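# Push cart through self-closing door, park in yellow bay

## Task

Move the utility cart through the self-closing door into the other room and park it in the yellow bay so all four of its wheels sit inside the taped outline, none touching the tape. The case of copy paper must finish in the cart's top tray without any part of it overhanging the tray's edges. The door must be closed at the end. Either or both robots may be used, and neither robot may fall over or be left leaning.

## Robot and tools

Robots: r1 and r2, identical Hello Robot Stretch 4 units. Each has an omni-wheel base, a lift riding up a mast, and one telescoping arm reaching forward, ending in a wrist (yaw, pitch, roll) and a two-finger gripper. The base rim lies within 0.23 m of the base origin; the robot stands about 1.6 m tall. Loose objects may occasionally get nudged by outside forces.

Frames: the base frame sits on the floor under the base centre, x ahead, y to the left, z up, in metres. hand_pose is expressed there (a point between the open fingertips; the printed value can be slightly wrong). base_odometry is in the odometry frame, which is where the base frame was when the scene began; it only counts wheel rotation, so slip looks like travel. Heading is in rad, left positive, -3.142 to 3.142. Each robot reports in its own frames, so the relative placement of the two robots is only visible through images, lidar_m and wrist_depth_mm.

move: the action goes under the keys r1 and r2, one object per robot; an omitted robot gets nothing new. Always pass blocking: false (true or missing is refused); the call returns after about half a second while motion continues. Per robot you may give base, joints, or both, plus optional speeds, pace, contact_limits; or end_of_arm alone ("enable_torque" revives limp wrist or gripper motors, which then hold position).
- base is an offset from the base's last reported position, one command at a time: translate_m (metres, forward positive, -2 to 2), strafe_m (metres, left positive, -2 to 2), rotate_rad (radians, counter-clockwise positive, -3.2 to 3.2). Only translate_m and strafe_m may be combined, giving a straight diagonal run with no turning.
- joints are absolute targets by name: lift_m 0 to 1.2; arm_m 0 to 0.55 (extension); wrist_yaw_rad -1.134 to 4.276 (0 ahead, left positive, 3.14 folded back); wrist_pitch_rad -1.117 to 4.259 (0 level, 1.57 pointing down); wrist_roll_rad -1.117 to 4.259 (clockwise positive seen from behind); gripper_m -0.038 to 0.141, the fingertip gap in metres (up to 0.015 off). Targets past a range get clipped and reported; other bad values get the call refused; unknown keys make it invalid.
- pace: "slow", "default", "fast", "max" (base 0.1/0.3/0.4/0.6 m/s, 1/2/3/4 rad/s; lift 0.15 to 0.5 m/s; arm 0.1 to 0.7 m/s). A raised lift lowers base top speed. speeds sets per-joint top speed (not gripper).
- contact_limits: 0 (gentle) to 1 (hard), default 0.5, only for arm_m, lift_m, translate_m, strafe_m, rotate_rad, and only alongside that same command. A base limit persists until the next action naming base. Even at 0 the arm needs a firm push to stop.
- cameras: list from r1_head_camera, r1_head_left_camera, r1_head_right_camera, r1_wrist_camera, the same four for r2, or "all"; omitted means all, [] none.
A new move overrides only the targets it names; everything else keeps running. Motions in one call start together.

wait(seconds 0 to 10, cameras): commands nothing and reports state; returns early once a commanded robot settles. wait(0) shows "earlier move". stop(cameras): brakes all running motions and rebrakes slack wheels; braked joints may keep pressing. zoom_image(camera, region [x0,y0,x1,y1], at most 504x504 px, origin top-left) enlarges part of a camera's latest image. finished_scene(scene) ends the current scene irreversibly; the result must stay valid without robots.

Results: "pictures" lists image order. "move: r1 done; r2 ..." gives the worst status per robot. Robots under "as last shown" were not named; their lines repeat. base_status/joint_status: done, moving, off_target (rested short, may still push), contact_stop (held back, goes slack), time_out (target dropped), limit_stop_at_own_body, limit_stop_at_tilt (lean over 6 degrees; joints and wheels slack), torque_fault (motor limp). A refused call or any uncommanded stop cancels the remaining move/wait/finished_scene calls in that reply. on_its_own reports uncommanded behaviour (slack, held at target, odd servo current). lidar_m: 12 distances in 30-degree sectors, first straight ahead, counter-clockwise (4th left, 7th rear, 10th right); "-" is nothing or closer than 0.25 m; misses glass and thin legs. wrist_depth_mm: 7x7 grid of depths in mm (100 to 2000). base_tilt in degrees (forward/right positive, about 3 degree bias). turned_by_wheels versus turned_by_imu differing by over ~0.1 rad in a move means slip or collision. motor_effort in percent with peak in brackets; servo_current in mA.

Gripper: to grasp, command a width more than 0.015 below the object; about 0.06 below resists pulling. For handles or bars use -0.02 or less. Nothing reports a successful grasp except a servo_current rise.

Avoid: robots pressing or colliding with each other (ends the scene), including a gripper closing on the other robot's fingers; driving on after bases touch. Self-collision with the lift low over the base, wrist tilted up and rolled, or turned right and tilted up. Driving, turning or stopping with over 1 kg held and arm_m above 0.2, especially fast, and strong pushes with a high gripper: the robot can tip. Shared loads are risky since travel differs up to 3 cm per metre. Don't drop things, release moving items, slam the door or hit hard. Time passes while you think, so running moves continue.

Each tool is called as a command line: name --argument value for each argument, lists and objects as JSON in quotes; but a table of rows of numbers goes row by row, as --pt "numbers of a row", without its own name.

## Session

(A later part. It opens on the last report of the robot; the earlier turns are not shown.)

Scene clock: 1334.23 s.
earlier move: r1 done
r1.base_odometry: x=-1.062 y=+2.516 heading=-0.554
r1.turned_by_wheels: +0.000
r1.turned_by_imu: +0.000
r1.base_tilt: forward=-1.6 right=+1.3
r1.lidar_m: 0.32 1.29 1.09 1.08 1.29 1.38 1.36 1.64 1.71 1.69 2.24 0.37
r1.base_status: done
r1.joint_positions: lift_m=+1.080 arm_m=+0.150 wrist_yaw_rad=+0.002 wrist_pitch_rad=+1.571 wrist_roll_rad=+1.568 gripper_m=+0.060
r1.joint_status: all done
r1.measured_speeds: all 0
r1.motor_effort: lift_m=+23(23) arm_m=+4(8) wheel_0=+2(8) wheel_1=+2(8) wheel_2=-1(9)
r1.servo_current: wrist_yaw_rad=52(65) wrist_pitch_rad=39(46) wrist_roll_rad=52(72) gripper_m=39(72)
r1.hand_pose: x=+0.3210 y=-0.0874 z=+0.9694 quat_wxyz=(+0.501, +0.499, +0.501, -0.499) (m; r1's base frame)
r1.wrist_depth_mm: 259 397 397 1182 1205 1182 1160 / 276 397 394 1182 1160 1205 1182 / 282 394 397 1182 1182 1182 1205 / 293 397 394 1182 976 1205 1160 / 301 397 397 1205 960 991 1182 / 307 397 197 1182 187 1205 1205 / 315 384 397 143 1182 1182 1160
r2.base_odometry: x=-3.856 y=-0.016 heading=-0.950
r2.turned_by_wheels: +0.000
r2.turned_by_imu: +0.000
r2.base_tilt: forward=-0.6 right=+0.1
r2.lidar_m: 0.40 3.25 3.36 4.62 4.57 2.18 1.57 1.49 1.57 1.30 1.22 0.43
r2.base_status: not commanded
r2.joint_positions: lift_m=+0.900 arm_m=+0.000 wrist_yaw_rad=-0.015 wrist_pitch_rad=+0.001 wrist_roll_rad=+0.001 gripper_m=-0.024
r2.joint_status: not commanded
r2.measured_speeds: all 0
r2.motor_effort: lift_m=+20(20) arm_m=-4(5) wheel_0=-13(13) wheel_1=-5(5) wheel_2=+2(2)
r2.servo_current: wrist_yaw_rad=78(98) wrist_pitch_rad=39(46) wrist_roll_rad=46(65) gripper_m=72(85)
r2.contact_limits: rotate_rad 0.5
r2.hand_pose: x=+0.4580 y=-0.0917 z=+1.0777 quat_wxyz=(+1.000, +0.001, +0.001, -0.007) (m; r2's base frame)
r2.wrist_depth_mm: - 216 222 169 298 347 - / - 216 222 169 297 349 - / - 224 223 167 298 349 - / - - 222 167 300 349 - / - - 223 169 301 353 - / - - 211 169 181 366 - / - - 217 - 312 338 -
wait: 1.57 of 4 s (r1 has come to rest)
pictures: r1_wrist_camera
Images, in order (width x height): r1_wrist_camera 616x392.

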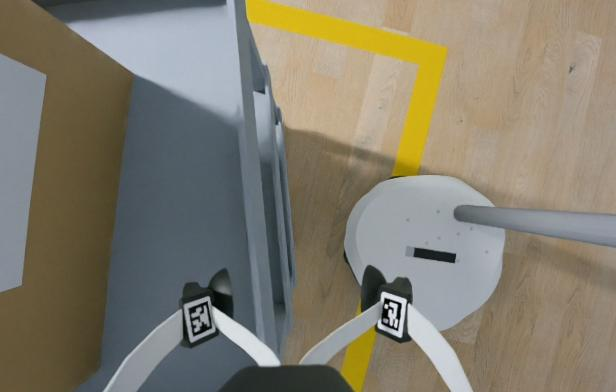

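move --blocking false --cameras '[]' --r1 '{"joints":{"arm_m":0.184,"gripper_m":0.09}}'

wait --seconds 3 --cameras '[]'

move --blocking false --cameras '[]' --r1 '{"joints":{"lift_m":0.99}}'

wait --seconds 3 --cameras '["r1_wrist_camera"]'

Scene clock: 1342.17 s.
move: r1 moving
r1.base_odometry: x=-1.062 y=+2.516 heading=-0.554
r1.turned_by_wheels: +0.000
r1.turned_by_imu: +0.000
r1.base_tilt: forward=-1.6 right=+1.3
r1.lidar_m: 0.33 1.26 1.09 1.05 1.26 1.38 1.36 1.64 1.68 1.68 2.22 0.35
r1.base_status: not commanded
r1.joint_positions: lift_m=+1.080 arm_m=+0.183 wrist_yaw_rad=+0.002 wrist_pitch_rad=+1.571 wrist_roll_rad=+1.568 gripper_m=+0.078
r1.joint_status: arm_m moving; gripper_m moving
r1.measured_speeds: translate_m=+0.000 strafe_m=+0.000 rotate_rad=+0.000 lift_m=+0.000 arm_m=+0.038 wrist_yaw_rad=+0.000 wrist_pitch_rad=+0.000 wrist_roll_rad=+0.000
r1.motor_effort: lift_m=+23(23) arm_m=+4(6) wheel_0=+1(3) wheel_1=+1(2) wheel_2=-1(1)
r1.servo_current: wrist_yaw_rad=46(72) wrist_pitch_rad=46(46) wrist_roll_rad=59(59) gripper_m=46(78)
r1.hand_pose: x=+0.3536 y=-0.0874 z=+0.9694 quat_wxyz=(+0.501, +0.499, +0.501, -0.499) (m; r1's base frame)
r1.wrist_depth_mm: 229 397 397 1205 1182 1160 1182 / 234 334 397 1205 1182 1138 1182 / 238 349 399 1182 1182 1182 1182 / 245 359 397 1160 976 976 1205 / 251 379 397 1182 976 976 1182 / 259 359 212 397 189 1182 1182 / 265 320 397 143 1182 1182 1205
r2: as last shown
r2.lidar_m: 0.39 3.24 3.35 4.64 4.58 2.14 1.58 1.49 1.56 1.28 1.21 0.43
r2.motor_effort: lift_m=+19(20) arm_m=-4(4) wheel_0=-13(14) wheel_1=-5(5) wheel_2=+1(2)
r2.servo_current: wrist_yaw_rad=85(98) wrist_pitch_rad=39(46) wrist_roll_rad=59(59) gripper_m=78(78)
r2.contact_limits: rotate_rad 0.5
r2.wrist_depth_mm: - 216 220 169 297 351 - / - 216 221 169 298 349 - / - 224 222 167 301 349 - / - - 223 168 301 347 - / - - 223 169 301 351 - / - - 211 170 181 366 - / - - 215 - 312 336 -
pictures: none
No camera images: "cameras" was empty.

Scene clock: 1342.80 s.
earlier move: r1 done
r1.base_odometry: x=-1.062 y=+2.516 heading=-0.554
r1.turned_by_wheels: +0.000
r1.turned_by_imu: +0.000
r1.base_tilt: forward=-1.6 right=+1.3
r1.lidar_m: 0.32 1.28 1.07 1.07 1.26 1.40 1.37 1.62 1.70 1.68 2.22 0.37
r1.base_status: not commanded
r1.joint_positions: lift_m=+1.080 arm_m=+0.184 wrist_yaw_rad=+0.002 wrist_pitch_rad=+1.571 wrist_roll_rad=+1.568 gripper_m=+0.090
r1.joint_status: all done
r1.measured_speeds: all 0
r1.motor_effort: lift_m=+23(23) arm_m=+4(6) wheel_0=+2(3) wheel_1=+2(2) wheel_2=-1(1)
r1.servo_current: wrist_yaw_rad=52(72) wrist_pitch_rad=33(46) wrist_roll_rad=59(59) gripper_m=39(78)
r1.hand_pose: x=+0.3549 y=-0.0874 z=+0.9694 quat_wxyz=(+0.501, +0.499, +0.501, -0.499) (m; r1's base frame)
r1.wrist_depth_mm: 221 394 397 1138 1160 1182 1160 / 228 322 397 1182 1182 1205 1182 / 227 340 397 1182 1205 1205 1182 / 234 353 397 1160 1008 1182 1182 / 248 373 394 1182 991 976 1205 / 256 332 216 397 194 1182 1205 / 260 319 397 144 1205 1205 1182
r2.base_odometry: x=-3.856 y=-0.016 heading=-0.950
r2.turned_by_wheels: +0.000
r2.turned_by_imu: +0.000
r2.base_tilt: forward=-0.6 right=+0.1
r2.lidar_m: 0.41 3.26 3.36 4.60 4.59 2.15 1.57 1.47 1.54 1.28 1.23 0.40
r2.base_status: not commanded
r2.joint_positions: lift_m=+0.900 arm_m=+0.000 wrist_yaw_rad=-0.015 wrist_pitch_rad=+0.001 wrist_roll_rad=+0.001 gripper_m=-0.024
r2.joint_status: not commanded
r2.measured_speeds: all 0
r2.motor_effort: lift_m=+20(20) arm_m=-4(4) wheel_0=-13(14) wheel_1=-5(5) wheel_2=+2(2)
r2.servo_current: wrist_yaw_rad=91(98) wrist_pitch_rad=39(46) wrist_roll_rad=52(59) gripper_m=72(78)
r2.contact_limits: rotate_rad 0.5
r2.hand_pose: x=+0.4580 y=-0.0917 z=+1.0777 quat_wxyz=(+1.000, +0.001, +0.001, -0.007) (m; r2's base frame)
r2.wrist_depth_mm: - 216 220 169 297 349 - / - 216 221 169 298 349 - / - 223 223 167 300 349 - / - - 223 168 300 351 - / - - 223 168 301 353 - / - - 212 169 181 366 - / - - 216 - 312 338 -
wait: 0.63 of 3 s (r1 has come to rest)
pictures: none
No camera images: "cameras" was empty.

Scene clock: 1343.30 s.
move: r1 moving
r1.base_odometry: x=-1.062 y=+2.516 heading=-0.554
r1.turned_by_wheels: +0.000
r1.turned_by_imu: +0.000
r1.base_tilt: forward=-1.6 right=+1.3
r1.lidar_m: 0.32 1.28 1.10 1.07 1.27 1.41 1.38 1.61 1.70 1.68 2.24 0.34
r1.base_status: not commanded
r1.joint_positions: lift_m=+1.042 arm_m=+0.184 wrist_yaw_rad=+0.002 wrist_pitch_rad=+1.571 wrist_roll_rad=+1.568 gripper_m=+0.090
r1.joint_status: lift_m moving
r1.measured_speeds: translate_m=+0.000 strafe_m=+0.000 rotate_rad=+0.000 lift_m=-0.146 arm_m=+0.000 wrist_yaw_rad=+0.000 wrist_pitch_rad=+0.000 wrist_roll_rad=+0.000
r1.motor_effort: lift_m=+12(24) arm_m=+4(5) wheel_0=+2(2) wheel_1=+2(2) wheel_2=-1(1)
r1.servo_current: wrist_yaw_rad=59(65) wrist_pitch_rad=33(52) wrist_roll_rad=39(52) gripper_m=46(46)
r1.hand_pose: x=+0.3549 y=-0.0874 z=+0.9323 quat_wxyz=(+0.501, +0.499, +0.501, -0.499) (m; r1's base frame)
r1.wrist_depth_mm: 221 362 362 1138 1160 1138 1160 / 227 327 362 1160 1118 1160 1160 / 227 340 362 1160 1160 1182 1160 / 240 355 364 1138 991 946 1138 / 248 359 362 1138 931 931 1160 / 255 334 219 364 196 946 1160 / 260 319 364 144 1138 1138 1160
r2: as last shown
r2.lidar_m: 0.43 3.24 3.39 4.61 4.58 2.18 1.56 1.49 1.58 1.29 1.21 0.42
r2.motor_effort: lift_m=+20(20) arm_m=-5(5) wheel_0=-13(13) wheel_1=-5(5) wheel_2=+1(2)
r2.servo_current: wrist_yaw_rad=72(91) wrist_pitch_rad=39(46) wrist_roll_rad=52(65) gripper_m=78(78)
r2.contact_limits: rotate_rad 0.5
r2.wrist_depth_mm: - 215 220 170 298 347 - / - 217 222 170 300 347 - / - 223 222 167 300 349 - / - - 223 168 300 351 - / - - 224 169 303 353 - / - - 211 170 181 366 - / - - 216 - 312 336 -
pictures: none
No camera images: "cameras" was empty.

Scene clock: 1344.17 s.
earlier move: r1 done
r1.base_odometry: x=-1.062 y=+2.516 heading=-0.554
r1.turned_by_wheels: +0.000
r1.turned_by_imu: +0.000
r1.base_tilt: forward=-1.6 right=+1.3
r1.lidar_m: 0.32 1.27 1.09 1.08 1.26 1.37 1.39 1.60 1.70 1.69 2.25 0.34
r1.base_status: not commanded
r1.joint_positions: lift_m=+0.990 arm_m=+0.184 wrist_yaw_rad=+0.002 wrist_pitch_rad=+1.571 wrist_roll_rad=+1.568 gripper_m=+0.090
r1.joint_status: all done
r1.measured_speeds: all 0
r1.motor_effort: lift_m=+13(24) arm_m=+4(5) wheel_0=+2(2) wheel_1=+2(2) wheel_2=-1(1)
r1.servo_current: wrist_yaw_rad=52(65) wrist_pitch_rad=33(52) wrist_roll_rad=65(65) gripper_m=39(46)
r1.hand_pose: x=+0.3549 y=-0.0874 z=+0.8803 quat_wxyz=(+0.501, +0.499, +0.501, -0.499) (m; r1's base frame)
r1.wrist_depth_mm: 221 309 307 1098 1118 1118 1078 / 225 309 306 1078 1078 1098 1118 / 227 306 306 1098 1118 1098 1098 / 240 309 307 1098 1060 891 1098 / 249 306 307 1098 891 878 1118 / 254 309 309 309 196 891 1118 / 262 307 309 144 1098 1098 1098
r2.base_odometry: x=-3.856 y=-0.016 heading=-0.950
r2.turned_by_wheels: +0.000
r2.turned_by_imu: +0.000
r2.base_tilt: forward=-0.6 right=+0.1
r2.lidar_m: 0.41 3.26 3.36 4.61 4.57 2.17 1.57 1.49 1.57 1.29 1.22 0.40
r2.base_status: not commanded
r2.joint_positions: lift_m=+0.900 arm_m=+0.000 wrist_yaw_rad=-0.015 wrist_pitch_rad=+0.001 wrist_roll_rad=+0.001 gripper_m=-0.024
r2.joint_status: not commanded
r2.measured_speeds: all 0
r2.motor_effort: lift_m=+20(20) arm_m=-4(5) wheel_0=-13(13) wheel_1=-5(5) wheel_2=+1(2)
r2.servo_current: wrist_yaw_rad=91(91) wrist_pitch_rad=39(46) wrist_roll_rad=46(65) gripper_m=85(85)
r2.contact_limits: rotate_rad 0.5
r2.hand_pose: x=+0.4580 y=-0.0917 z=+1.0777 quat_wxyz=(+1.000, +0.001, +0.001, -0.007) (m; r2's base frame)
r2.wrist_depth_mm: - 216 221 169 297 349 - / - 216 221 170 298 349 - / - 223 222 167 301 349 - / - - 222 168 300 353 - / - - 224 169 303 351 - / - - 212 170 181 366 - / - - 216 - 312 340 -
wait: 0.87 of 3 s (r1 has come to rest)
pictures: r1_wrist_camera
Images, in order (width x height): r1_wrist_camera 616x392.

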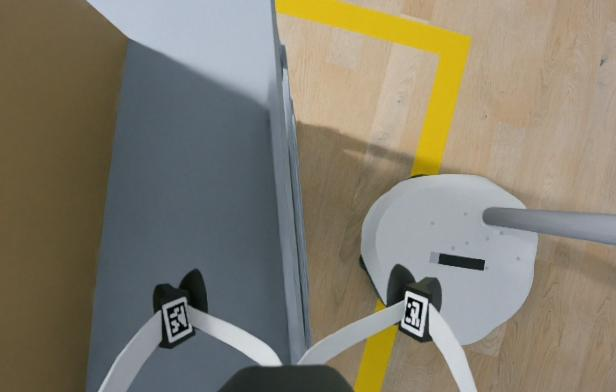

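move --blocking false --cameras '[]' --r1 '{"joints":{"lift_m":0.925}}'

wait --seconds 3 --cameras '[]'

move --blocking false --cameras '[]' --r1 '{"joints":{"gripper_m":-0.038}}'

wait --seconds 4 --cameras '["r1_wrist_camera"]'

Scene clock: 1349.93 s.
move: r1 moving
r1.base_odometry: x=-1.062 y=+2.516 heading=-0.554
r1.turned_by_wheels: +0.000
r1.turned_by_imu: +0.000
r1.base_tilt: forward=-1.6 right=+1.3
r1.lidar_m: 0.32 1.29 1.08 1.08 1.27 1.36 1.37 1.63 1.68 1.69 2.26 0.37
r1.base_status: not commanded
r1.joint_positions: lift_m=+0.953 arm_m=+0.184 wrist_yaw_rad=+0.002 wrist_pitch_rad=+1.571 wrist_roll_rad=+1.568 gripper_m=+0.090
r1.joint_status: lift_m moving
r1.measured_speeds: translate_m=+0.000 strafe_m=+0.000 rotate_rad=+0.000 lift_m=-0.135 arm_m=+0.000 wrist_yaw_rad=+0.000 wrist_pitch_rad=+0.000 wrist_roll_rad=+0.000
r1.motor_effort: lift_m=+11(13) arm_m=+4(5) wheel_0=+2(2) wheel_1=+2(2) wheel_2=-1(1)
r1.servo_current: wrist_yaw_rad=46(65) wrist_pitch_rad=39(46) wrist_roll_rad=46(72) gripper_m=39(46)
r1.hand_pose: x=+0.3549 y=-0.0874 z=+0.8427 quat_wxyz=(+0.501, +0.499, +0.501, -0.499) (m; r1's base frame)
r1.wrist_depth_mm: 213 276 276 1078 1042 1078 1078 / 225 277 276 1042 1078 1060 1078 / 227 276 276 1078 1060 1078 1078 / 241 274 276 1078 1042 854 1060 / 248 277 277 1078 866 842 1098 / 246 276 274 276 196 842 1060 / 259 277 276 144 1078 1042 1078
r2: as last shown
r2.lidar_m: 0.42 3.26 3.37 4.62 4.57 2.14 1.58 1.46 1.57 1.27 1.23 0.41
r2.motor_effort: lift_m=+20(20) arm_m=-4(4) wheel_0=-13(14) wheel_1=-4(5) wheel_2=+1(2)
r2.servo_current: wrist_yaw_rad=91(91) wrist_pitch_rad=46(46) wrist_roll_rad=33(52) gripper_m=72(78)
r2.contact_limits: rotate_rad 0.5
r2.wrist_depth_mm: - 216 220 169 298 349 - / - 216 222 169 298 349 - / - 223 222 167 298 349 - / - - 223 168 301 351 - / - - 223 169 301 353 - / - - 212 170 182 366 - / - - 216 - 314 336 -
pictures: none
No camera images: "cameras" was empty.

Scene clock: 1350.63 s.
earlier move: r1 done
r1.base_odometry: x=-1.062 y=+2.516 heading=-0.554
r1.turned_by_wheels: +0.000
r1.turned_by_imu: +0.000
r1.base_tilt: forward=-1.6 right=+1.3
r1.lidar_m: 0.32 1.26 1.08 1.08 1.26 1.38 1.36 1.59 1.69 1.69 2.24 0.38
r1.base_status: not commanded
r1.joint_positions: lift_m=+0.925 arm_m=+0.184 wrist_yaw_rad=+0.002 wrist_pitch_rad=+1.571 wrist_roll_rad=+1.568 gripper_m=+0.090
r1.joint_status: all done
r1.measured_speeds: all 0
r1.motor_effort: lift_m=+13(14) arm_m=+4(5) wheel_0=+2(2) wheel_1=+1(2) wheel_2=-1(1)
r1.servo_current: wrist_yaw_rad=72(72) wrist_pitch_rad=46(46) wrist_roll_rad=39(72) gripper_m=46(46)
r1.hand_pose: x=+0.3550 y=-0.0874 z=+0.8153 quat_wxyz=(+0.501, +0.499, +0.501, -0.499) (m; r1's base frame)
r1.wrist_depth_mm: 220 242 242 1042 1025 1025 1025 / 226 242 243 1025 1025 1025 1042 / 227 243 242 1025 1025 1008 1042 / 243 243 243 1025 917 820 1042 / 242 243 242 1042 831 831 1042 / 242 243 243 243 195 809 1042 / 241 242 242 144 1025 1025 1042
r2.base_odometry: x=-3.856 y=-0.016 heading=-0.950
r2.turned_by_wheels: +0.000
r2.turned_by_imu: +0.000
r2.base_tilt: forward=-0.6 right=+0.1
r2.lidar_m: 0.40 3.23 3.38 4.61 4.56 2.16 1.56 1.50 1.58 1.28 1.21 0.41
r2.base_status: not commanded
r2.joint_positions: lift_m=+0.900 arm_m=+0.000 wrist_yaw_rad=-0.015 wrist_pitch_rad=+0.001 wrist_roll_rad=+0.001 gripper_m=-0.024
r2.joint_status: not commanded
r2.measured_speeds: all 0
r2.motor_effort: lift_m=+19(20) arm_m=-4(4) wheel_0=-13(14) wheel_1=-5(5) wheel_2=+1(2)
r2.servo_current: wrist_yaw_rad=85(91) wrist_pitch_rad=39(46) wrist_roll_rad=39(52) gripper_m=78(78)
r2.contact_limits: rotate_rad 0.5
r2.hand_pose: x=+0.4580 y=-0.0917 z=+1.0777 quat_wxyz=(+1.000, +0.001, +0.001, -0.007) (m; r2's base frame)
r2.wrist_depth_mm: - 216 221 170 297 347 - / - 216 221 170 298 349 - / - 223 222 167 300 351 - / - - 223 168 298 351 - / - - 224 168 301 351 - / - - 212 170 181 366 - / - - 217 - 314 338 -
wait: 0.70 of 3 s (r1 has come to rest)
pictures: none
No camera images: "cameras" was empty.

Scene clock: 1351.13 s.
move: r1 moving
r1.base_odometry: x=-1.062 y=+2.516 heading=-0.554
r1.turned_by_wheels: +0.000
r1.turned_by_imu: +0.000
r1.base_tilt: forward=-1.6 right=+1.2
r1.lidar_m: 0.32 1.26 1.09 1.08 1.24 1.38 1.36 1.63 1.70 1.69 2.24 0.37
r1.base_status: not commanded
r1.joint_positions: lift_m=+0.925 arm_m=+0.184 wrist_yaw_rad=+0.002 wrist_pitch_rad=+1.571 wrist_roll_rad=+1.568 gripper_m=+0.073
r1.joint_status: gripper_m moving
r1.measured_speeds: all 0
r1.motor_effort: lift_m=+13(13) arm_m=+5(5) wheel_0=+2(2) wheel_1=+2(2) wheel_2=-1(1)
r1.servo_current: wrist_yaw_rad=52(72) wrist_pitch_rad=46(46) wrist_roll_rad=26(65) gripper_m=85(85)
r1.hand_pose: x=+0.3550 y=-0.0874 z=+0.8153 quat_wxyz=(+0.501, +0.499, +0.501, -0.499) (m; r1's base frame)
r1.wrist_depth_mm: 221 243 243 1042 1042 1025 1042 / 225 244 243 1008 1042 1025 1025 / 227 243 243 1025 1042 1025 1025 / 242 244 242 1025 917 831 1008 / 243 243 242 1042 809 809 1025 / 243 243 211 243 187 831 1042 / 242 243 243 143 1025 1042 1042
r2: as last shown
r2.lidar_m: 0.39 3.25 3.37 4.63 4.58 2.15 1.56 1.48 1.55 1.27 1.23 0.42
r2.motor_effort: lift_m=+20(20) arm_m=-4(4) wheel_0=-13(13) wheel_1=-5(5) wheel_2=+1(2)
r2.servo_current: wrist_yaw_rad=78(91) wrist_pitch_rad=39(46) wrist_roll_rad=52(52) gripper_m=78(78)
r2.contact_limits: rotate_rad 0.5
r2.wrist_depth_mm: - 215 220 169 298 349 - / - 216 222 170 297 349 - / - 223 222 167 298 347 - / - - 222 168 300 351 - / - - 223 170 301 351 - / - - 212 169 181 364 - / - - 216 - 312 338 -
pictures: none
No camera images: "cameras" was empty.

Scene clock: 1352.57 s.
earlier move: r1 done
r1.base_odometry: x=-1.062 y=+2.516 heading=-0.554
r1.turned_by_wheels: +0.000
r1.turned_by_imu: +0.000
r1.base_tilt: forward=-1.6 right=+1.3
r1.lidar_m: 0.31 1.30 1.07 1.06 1.27 1.37 1.35 1.61 1.67 1.70 2.21 0.36
r1.base_status: not commanded
r1.joint_positions: lift_m=+0.925 arm_m=+0.184 wrist_yaw_rad=+0.002 wrist_pitch_rad=+1.568 wrist_roll_rad=+1.568 gripper_m=-0.037
r1.joint_status: all done
r1.measured_speeds: all 0
r1.motor_effort: lift_m=+15(15) arm_m=+1(5) wheel_0=+2(2) wheel_1=+2(2) wheel_2=-1(1)
r1.servo_current: wrist_yaw_rad=52(78) wrist_pitch_rad=52(52) wrist_roll_rad=39(72) gripper_m=78(150)
r1.hand_pose: x=+0.3558 y=-0.0874 z=+0.8151 quat_wxyz=(+0.502, +0.499, +0.501, -0.498) (m; r1's base frame)
r1.wrist_depth_mm: 216 241 242 1042 1025 1042 1042 / 221 242 241 1025 1042 1042 1008 / 229 242 242 1042 1025 1025 1025 / 239 242 242 1025 991 820 1042 / 242 241 242 1025 831 831 809 / 242 241 187 185 809 820 1025 / 242 154 242 173 176 820 1025
r2.base_odometry: x=-3.856 y=-0.016 heading=-0.950
r2.turned_by_wheels: +0.000
r2.turned_by_imu: +0.000
r2.base_tilt: forward=-0.6 right=+0.1
r2.lidar_m: 0.37 3.25 3.39 4.62 4.58 2.16 1.57 1.47 1.55 1.29 1.23 0.42
r2.base_status: not commanded
r2.joint_positions: lift_m=+0.900 arm_m=+0.000 wrist_yaw_rad=-0.015 wrist_pitch_rad=+0.001 wrist_roll_rad=+0.001 gripper_m=-0.024
r2.joint_status: not commanded
r2.measured_speeds: all 0
r2.motor_effort: lift_m=+20(20) arm_m=-4(5) wheel_0=-13(13) wheel_1=-5(5) wheel_2=+1(2)
r2.servo_current: wrist_yaw_rad=85(104) wrist_pitch_rad=39(46) wrist_roll_rad=59(59) gripper_m=72(85)
r2.contact_limits: rotate_rad 0.5
r2.hand_pose: x=+0.4580 y=-0.0917 z=+1.0777 quat_wxyz=(+1.000, +0.001, +0.001, -0.007) (m; r2's base frame)
r2.wrist_depth_mm: - 216 220 169 298 347 - / - 217 221 169 298 347 - / - 223 223 167 300 351 - / - - 222 168 301 351 - / - - 224 169 301 351 - / - - 212 170 181 364 - / - - 216 - 314 338 -
wait: 1.43 of 4 s (r1 has come to rest)
pictures: r1_wrist_camera
Images, in order (width x height): r1_wrist_camera 616x392.

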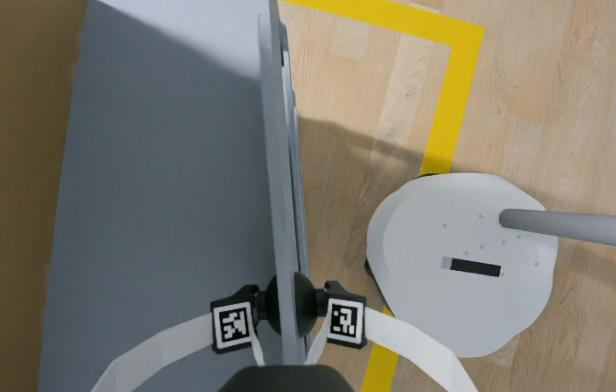

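move --blocking false --cameras '[]' --r1 '{"base":{"translate_m":-0.12},"pace":"slow","contact_limits":{"translate_m":0.7}}'

wait --seconds 6 --cameras '["r1_wrist_camera","r1_head_camera"]'

Scene clock: 1357.20 s.
move: r1 moving
r1.base_odometry: x=-1.073 y=+2.522 heading=-0.554
r1.turned_by_wheels: +0.000
r1.turned_by_imu: +0.000
r1.base_tilt: forward=-1.5 right=+1.3
r1.lidar_m: 0.34 1.29 1.10 1.09 1.25 1.36 1.37 1.60 1.69 1.69 2.25 0.37
r1.base_status: translate_m moving
r1.joint_positions: lift_m=+0.925 arm_m=+0.184 wrist_yaw_rad=+0.002 wrist_pitch_rad=+1.562 wrist_roll_rad=+1.568 gripper_m=-0.037
r1.joint_status: not commanded
r1.measured_speeds: translate_m=-0.048 strafe_m=+0.000 rotate_rad=+0.000 lift_m=+0.000 arm_m=+0.000 wrist_yaw_rad=+0.000 wrist_pitch_rad=-0.026 wrist_roll_rad=+0.000
r1.motor_effort: lift_m=+15(15) arm_m=-3(4) wheel_0=-3(8) wheel_1=-4(5) wheel_2=+8(10)
r1.servo_current: wrist_yaw_rad=26(65) wrist_pitch_rad=52(52) wrist_roll_rad=33(65) gripper_m=85(85)
r1.contact_limits: translate_m 0.7
r1.hand_pose: x=+0.3577 y=-0.0874 z=+0.8151 quat_wxyz=(+0.503, +0.501, +0.499, -0.497) (m; r1's base frame)
r1.wrist_depth_mm: 217 244 245 1025 1025 1025 1042 / 229 245 243 1025 1042 1025 1008 / 231 244 243 1042 1025 1025 1008 / 238 245 243 1008 1042 798 1025 / 245 245 243 1025 820 820 798 / 245 245 198 185 820 809 1025 / 246 154 244 173 154 809 1008
r2: as last shown
r2.lidar_m: 0.41 3.23 3.41 4.66 4.59 2.18 1.53 1.49 1.54 1.29 1.23 0.42
r2.motor_effort: lift_m=+19(20) arm_m=-4(4) wheel_0=-13(13) wheel_1=-5(5) wheel_2=+2(2)
r2.servo_current: wrist_yaw_rad=91(91) wrist_pitch_rad=39(39) wrist_roll_rad=39(52) gripper_m=78(78)
r2.contact_limits: rotate_rad 0.5
r2.wrist_depth_mm: - 216 221 169 298 349 - / - 216 221 170 298 349 - / - 223 222 168 298 349 - / - - 223 168 300 349 - / - - 223 169 301 353 - / - - 212 170 181 366 - / - - 216 - 310 338 -
pictures: none
No camera images: "cameras" was empty.

Scene clock: 1359.20 s.
earlier move: r1 done
r1.base_odometry: x=-1.164 y=+2.579 heading=-0.553
r1.turned_by_wheels: +0.000
r1.turned_by_imu: +0.001
r1.base_tilt: forward=-1.6 right=+1.2
r1.lidar_m: 0.29 0.32 1.12 1.10 1.28 1.26 1.25 1.45 1.67 1.66 2.27 0.35
r1.base_status: done
r1.joint_positions: lift_m=+0.925 arm_m=+0.184 wrist_yaw_rad=+0.003 wrist_pitch_rad=+1.565 wrist_roll_rad=+1.568 gripper_m=-0.037
r1.joint_status: not commanded
r1.measured_speeds: all 0
r1.motor_effort: lift_m=+15(15) arm_m=-4(4) wheel_0=+1(8) wheel_1=-2(6) wheel_2=+5(15)
r1.servo_current: wrist_yaw_rad=52(72) wrist_pitch_rad=39(85) wrist_roll_rad=39(72) gripper_m=72(85)
r1.contact_limits: translate_m 0.7
r1.hand_pose: x=+0.3569 y=-0.0874 z=+0.8151 quat_wxyz=(+0.503, +0.500, +0.500, -0.497) (m; r1's base frame)
r1.wrist_depth_mm: 245 243 1025 1042 1025 1025 1042 / 242 241 243 1008 1025 1042 1025 / 243 244 232 1042 1042 1025 1025 / 245 243 244 1042 904 831 1025 / 243 244 243 1025 820 809 820 / 244 243 244 192 180 820 1025 / 236 159 244 173 1025 134 1025
r2.base_odometry: x=-3.856 y=-0.016 heading=-0.950
r2.turned_by_wheels: +0.000
r2.turned_by_imu: +0.000
r2.base_tilt: forward=-0.6 right=+0.1
r2.lidar_m: 0.38 3.23 3.37 4.62 4.56 2.18 1.57 1.50 1.55 1.30 1.22 0.41
r2.base_status: not commanded
r2.joint_positions: lift_m=+0.900 arm_m=+0.000 wrist_yaw_rad=-0.015 wrist_pitch_rad=+0.001 wrist_roll_rad=+0.001 gripper_m=-0.024
r2.joint_status: not commanded
r2.measured_speeds: all 0
r2.motor_effort: lift_m=+19(20) arm_m=-4(5) wheel_0=-13(13) wheel_1=-5(5) wheel_2=+1(2)
r2.servo_current: wrist_yaw_rad=78(98) wrist_pitch_rad=39(46) wrist_roll_rad=46(59) gripper_m=72(78)
r2.contact_limits: rotate_rad 0.5
r2.hand_pose: x=+0.4580 y=-0.0917 z=+1.0777 quat_wxyz=(+1.000, +0.001, +0.001, -0.007) (m; r2's base frame)
r2.wrist_depth_mm: - 216 221 170 297 349 - / - 216 221 170 297 349 - / - 223 222 167 298 351 - / - - 222 168 298 351 - / - - 224 169 301 351 - / - - 212 169 181 364 - / - - 216 - 312 340 -
wait: 2.00 of 6 s (r1 has come to rest)
pictures: r1_head_camera, r1_wrist_camera
Images, in order (width x height): r1_head_camera 420x560, r1_wrist_camera 616x392.

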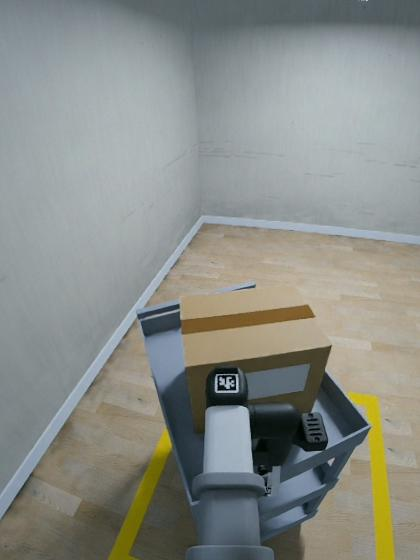

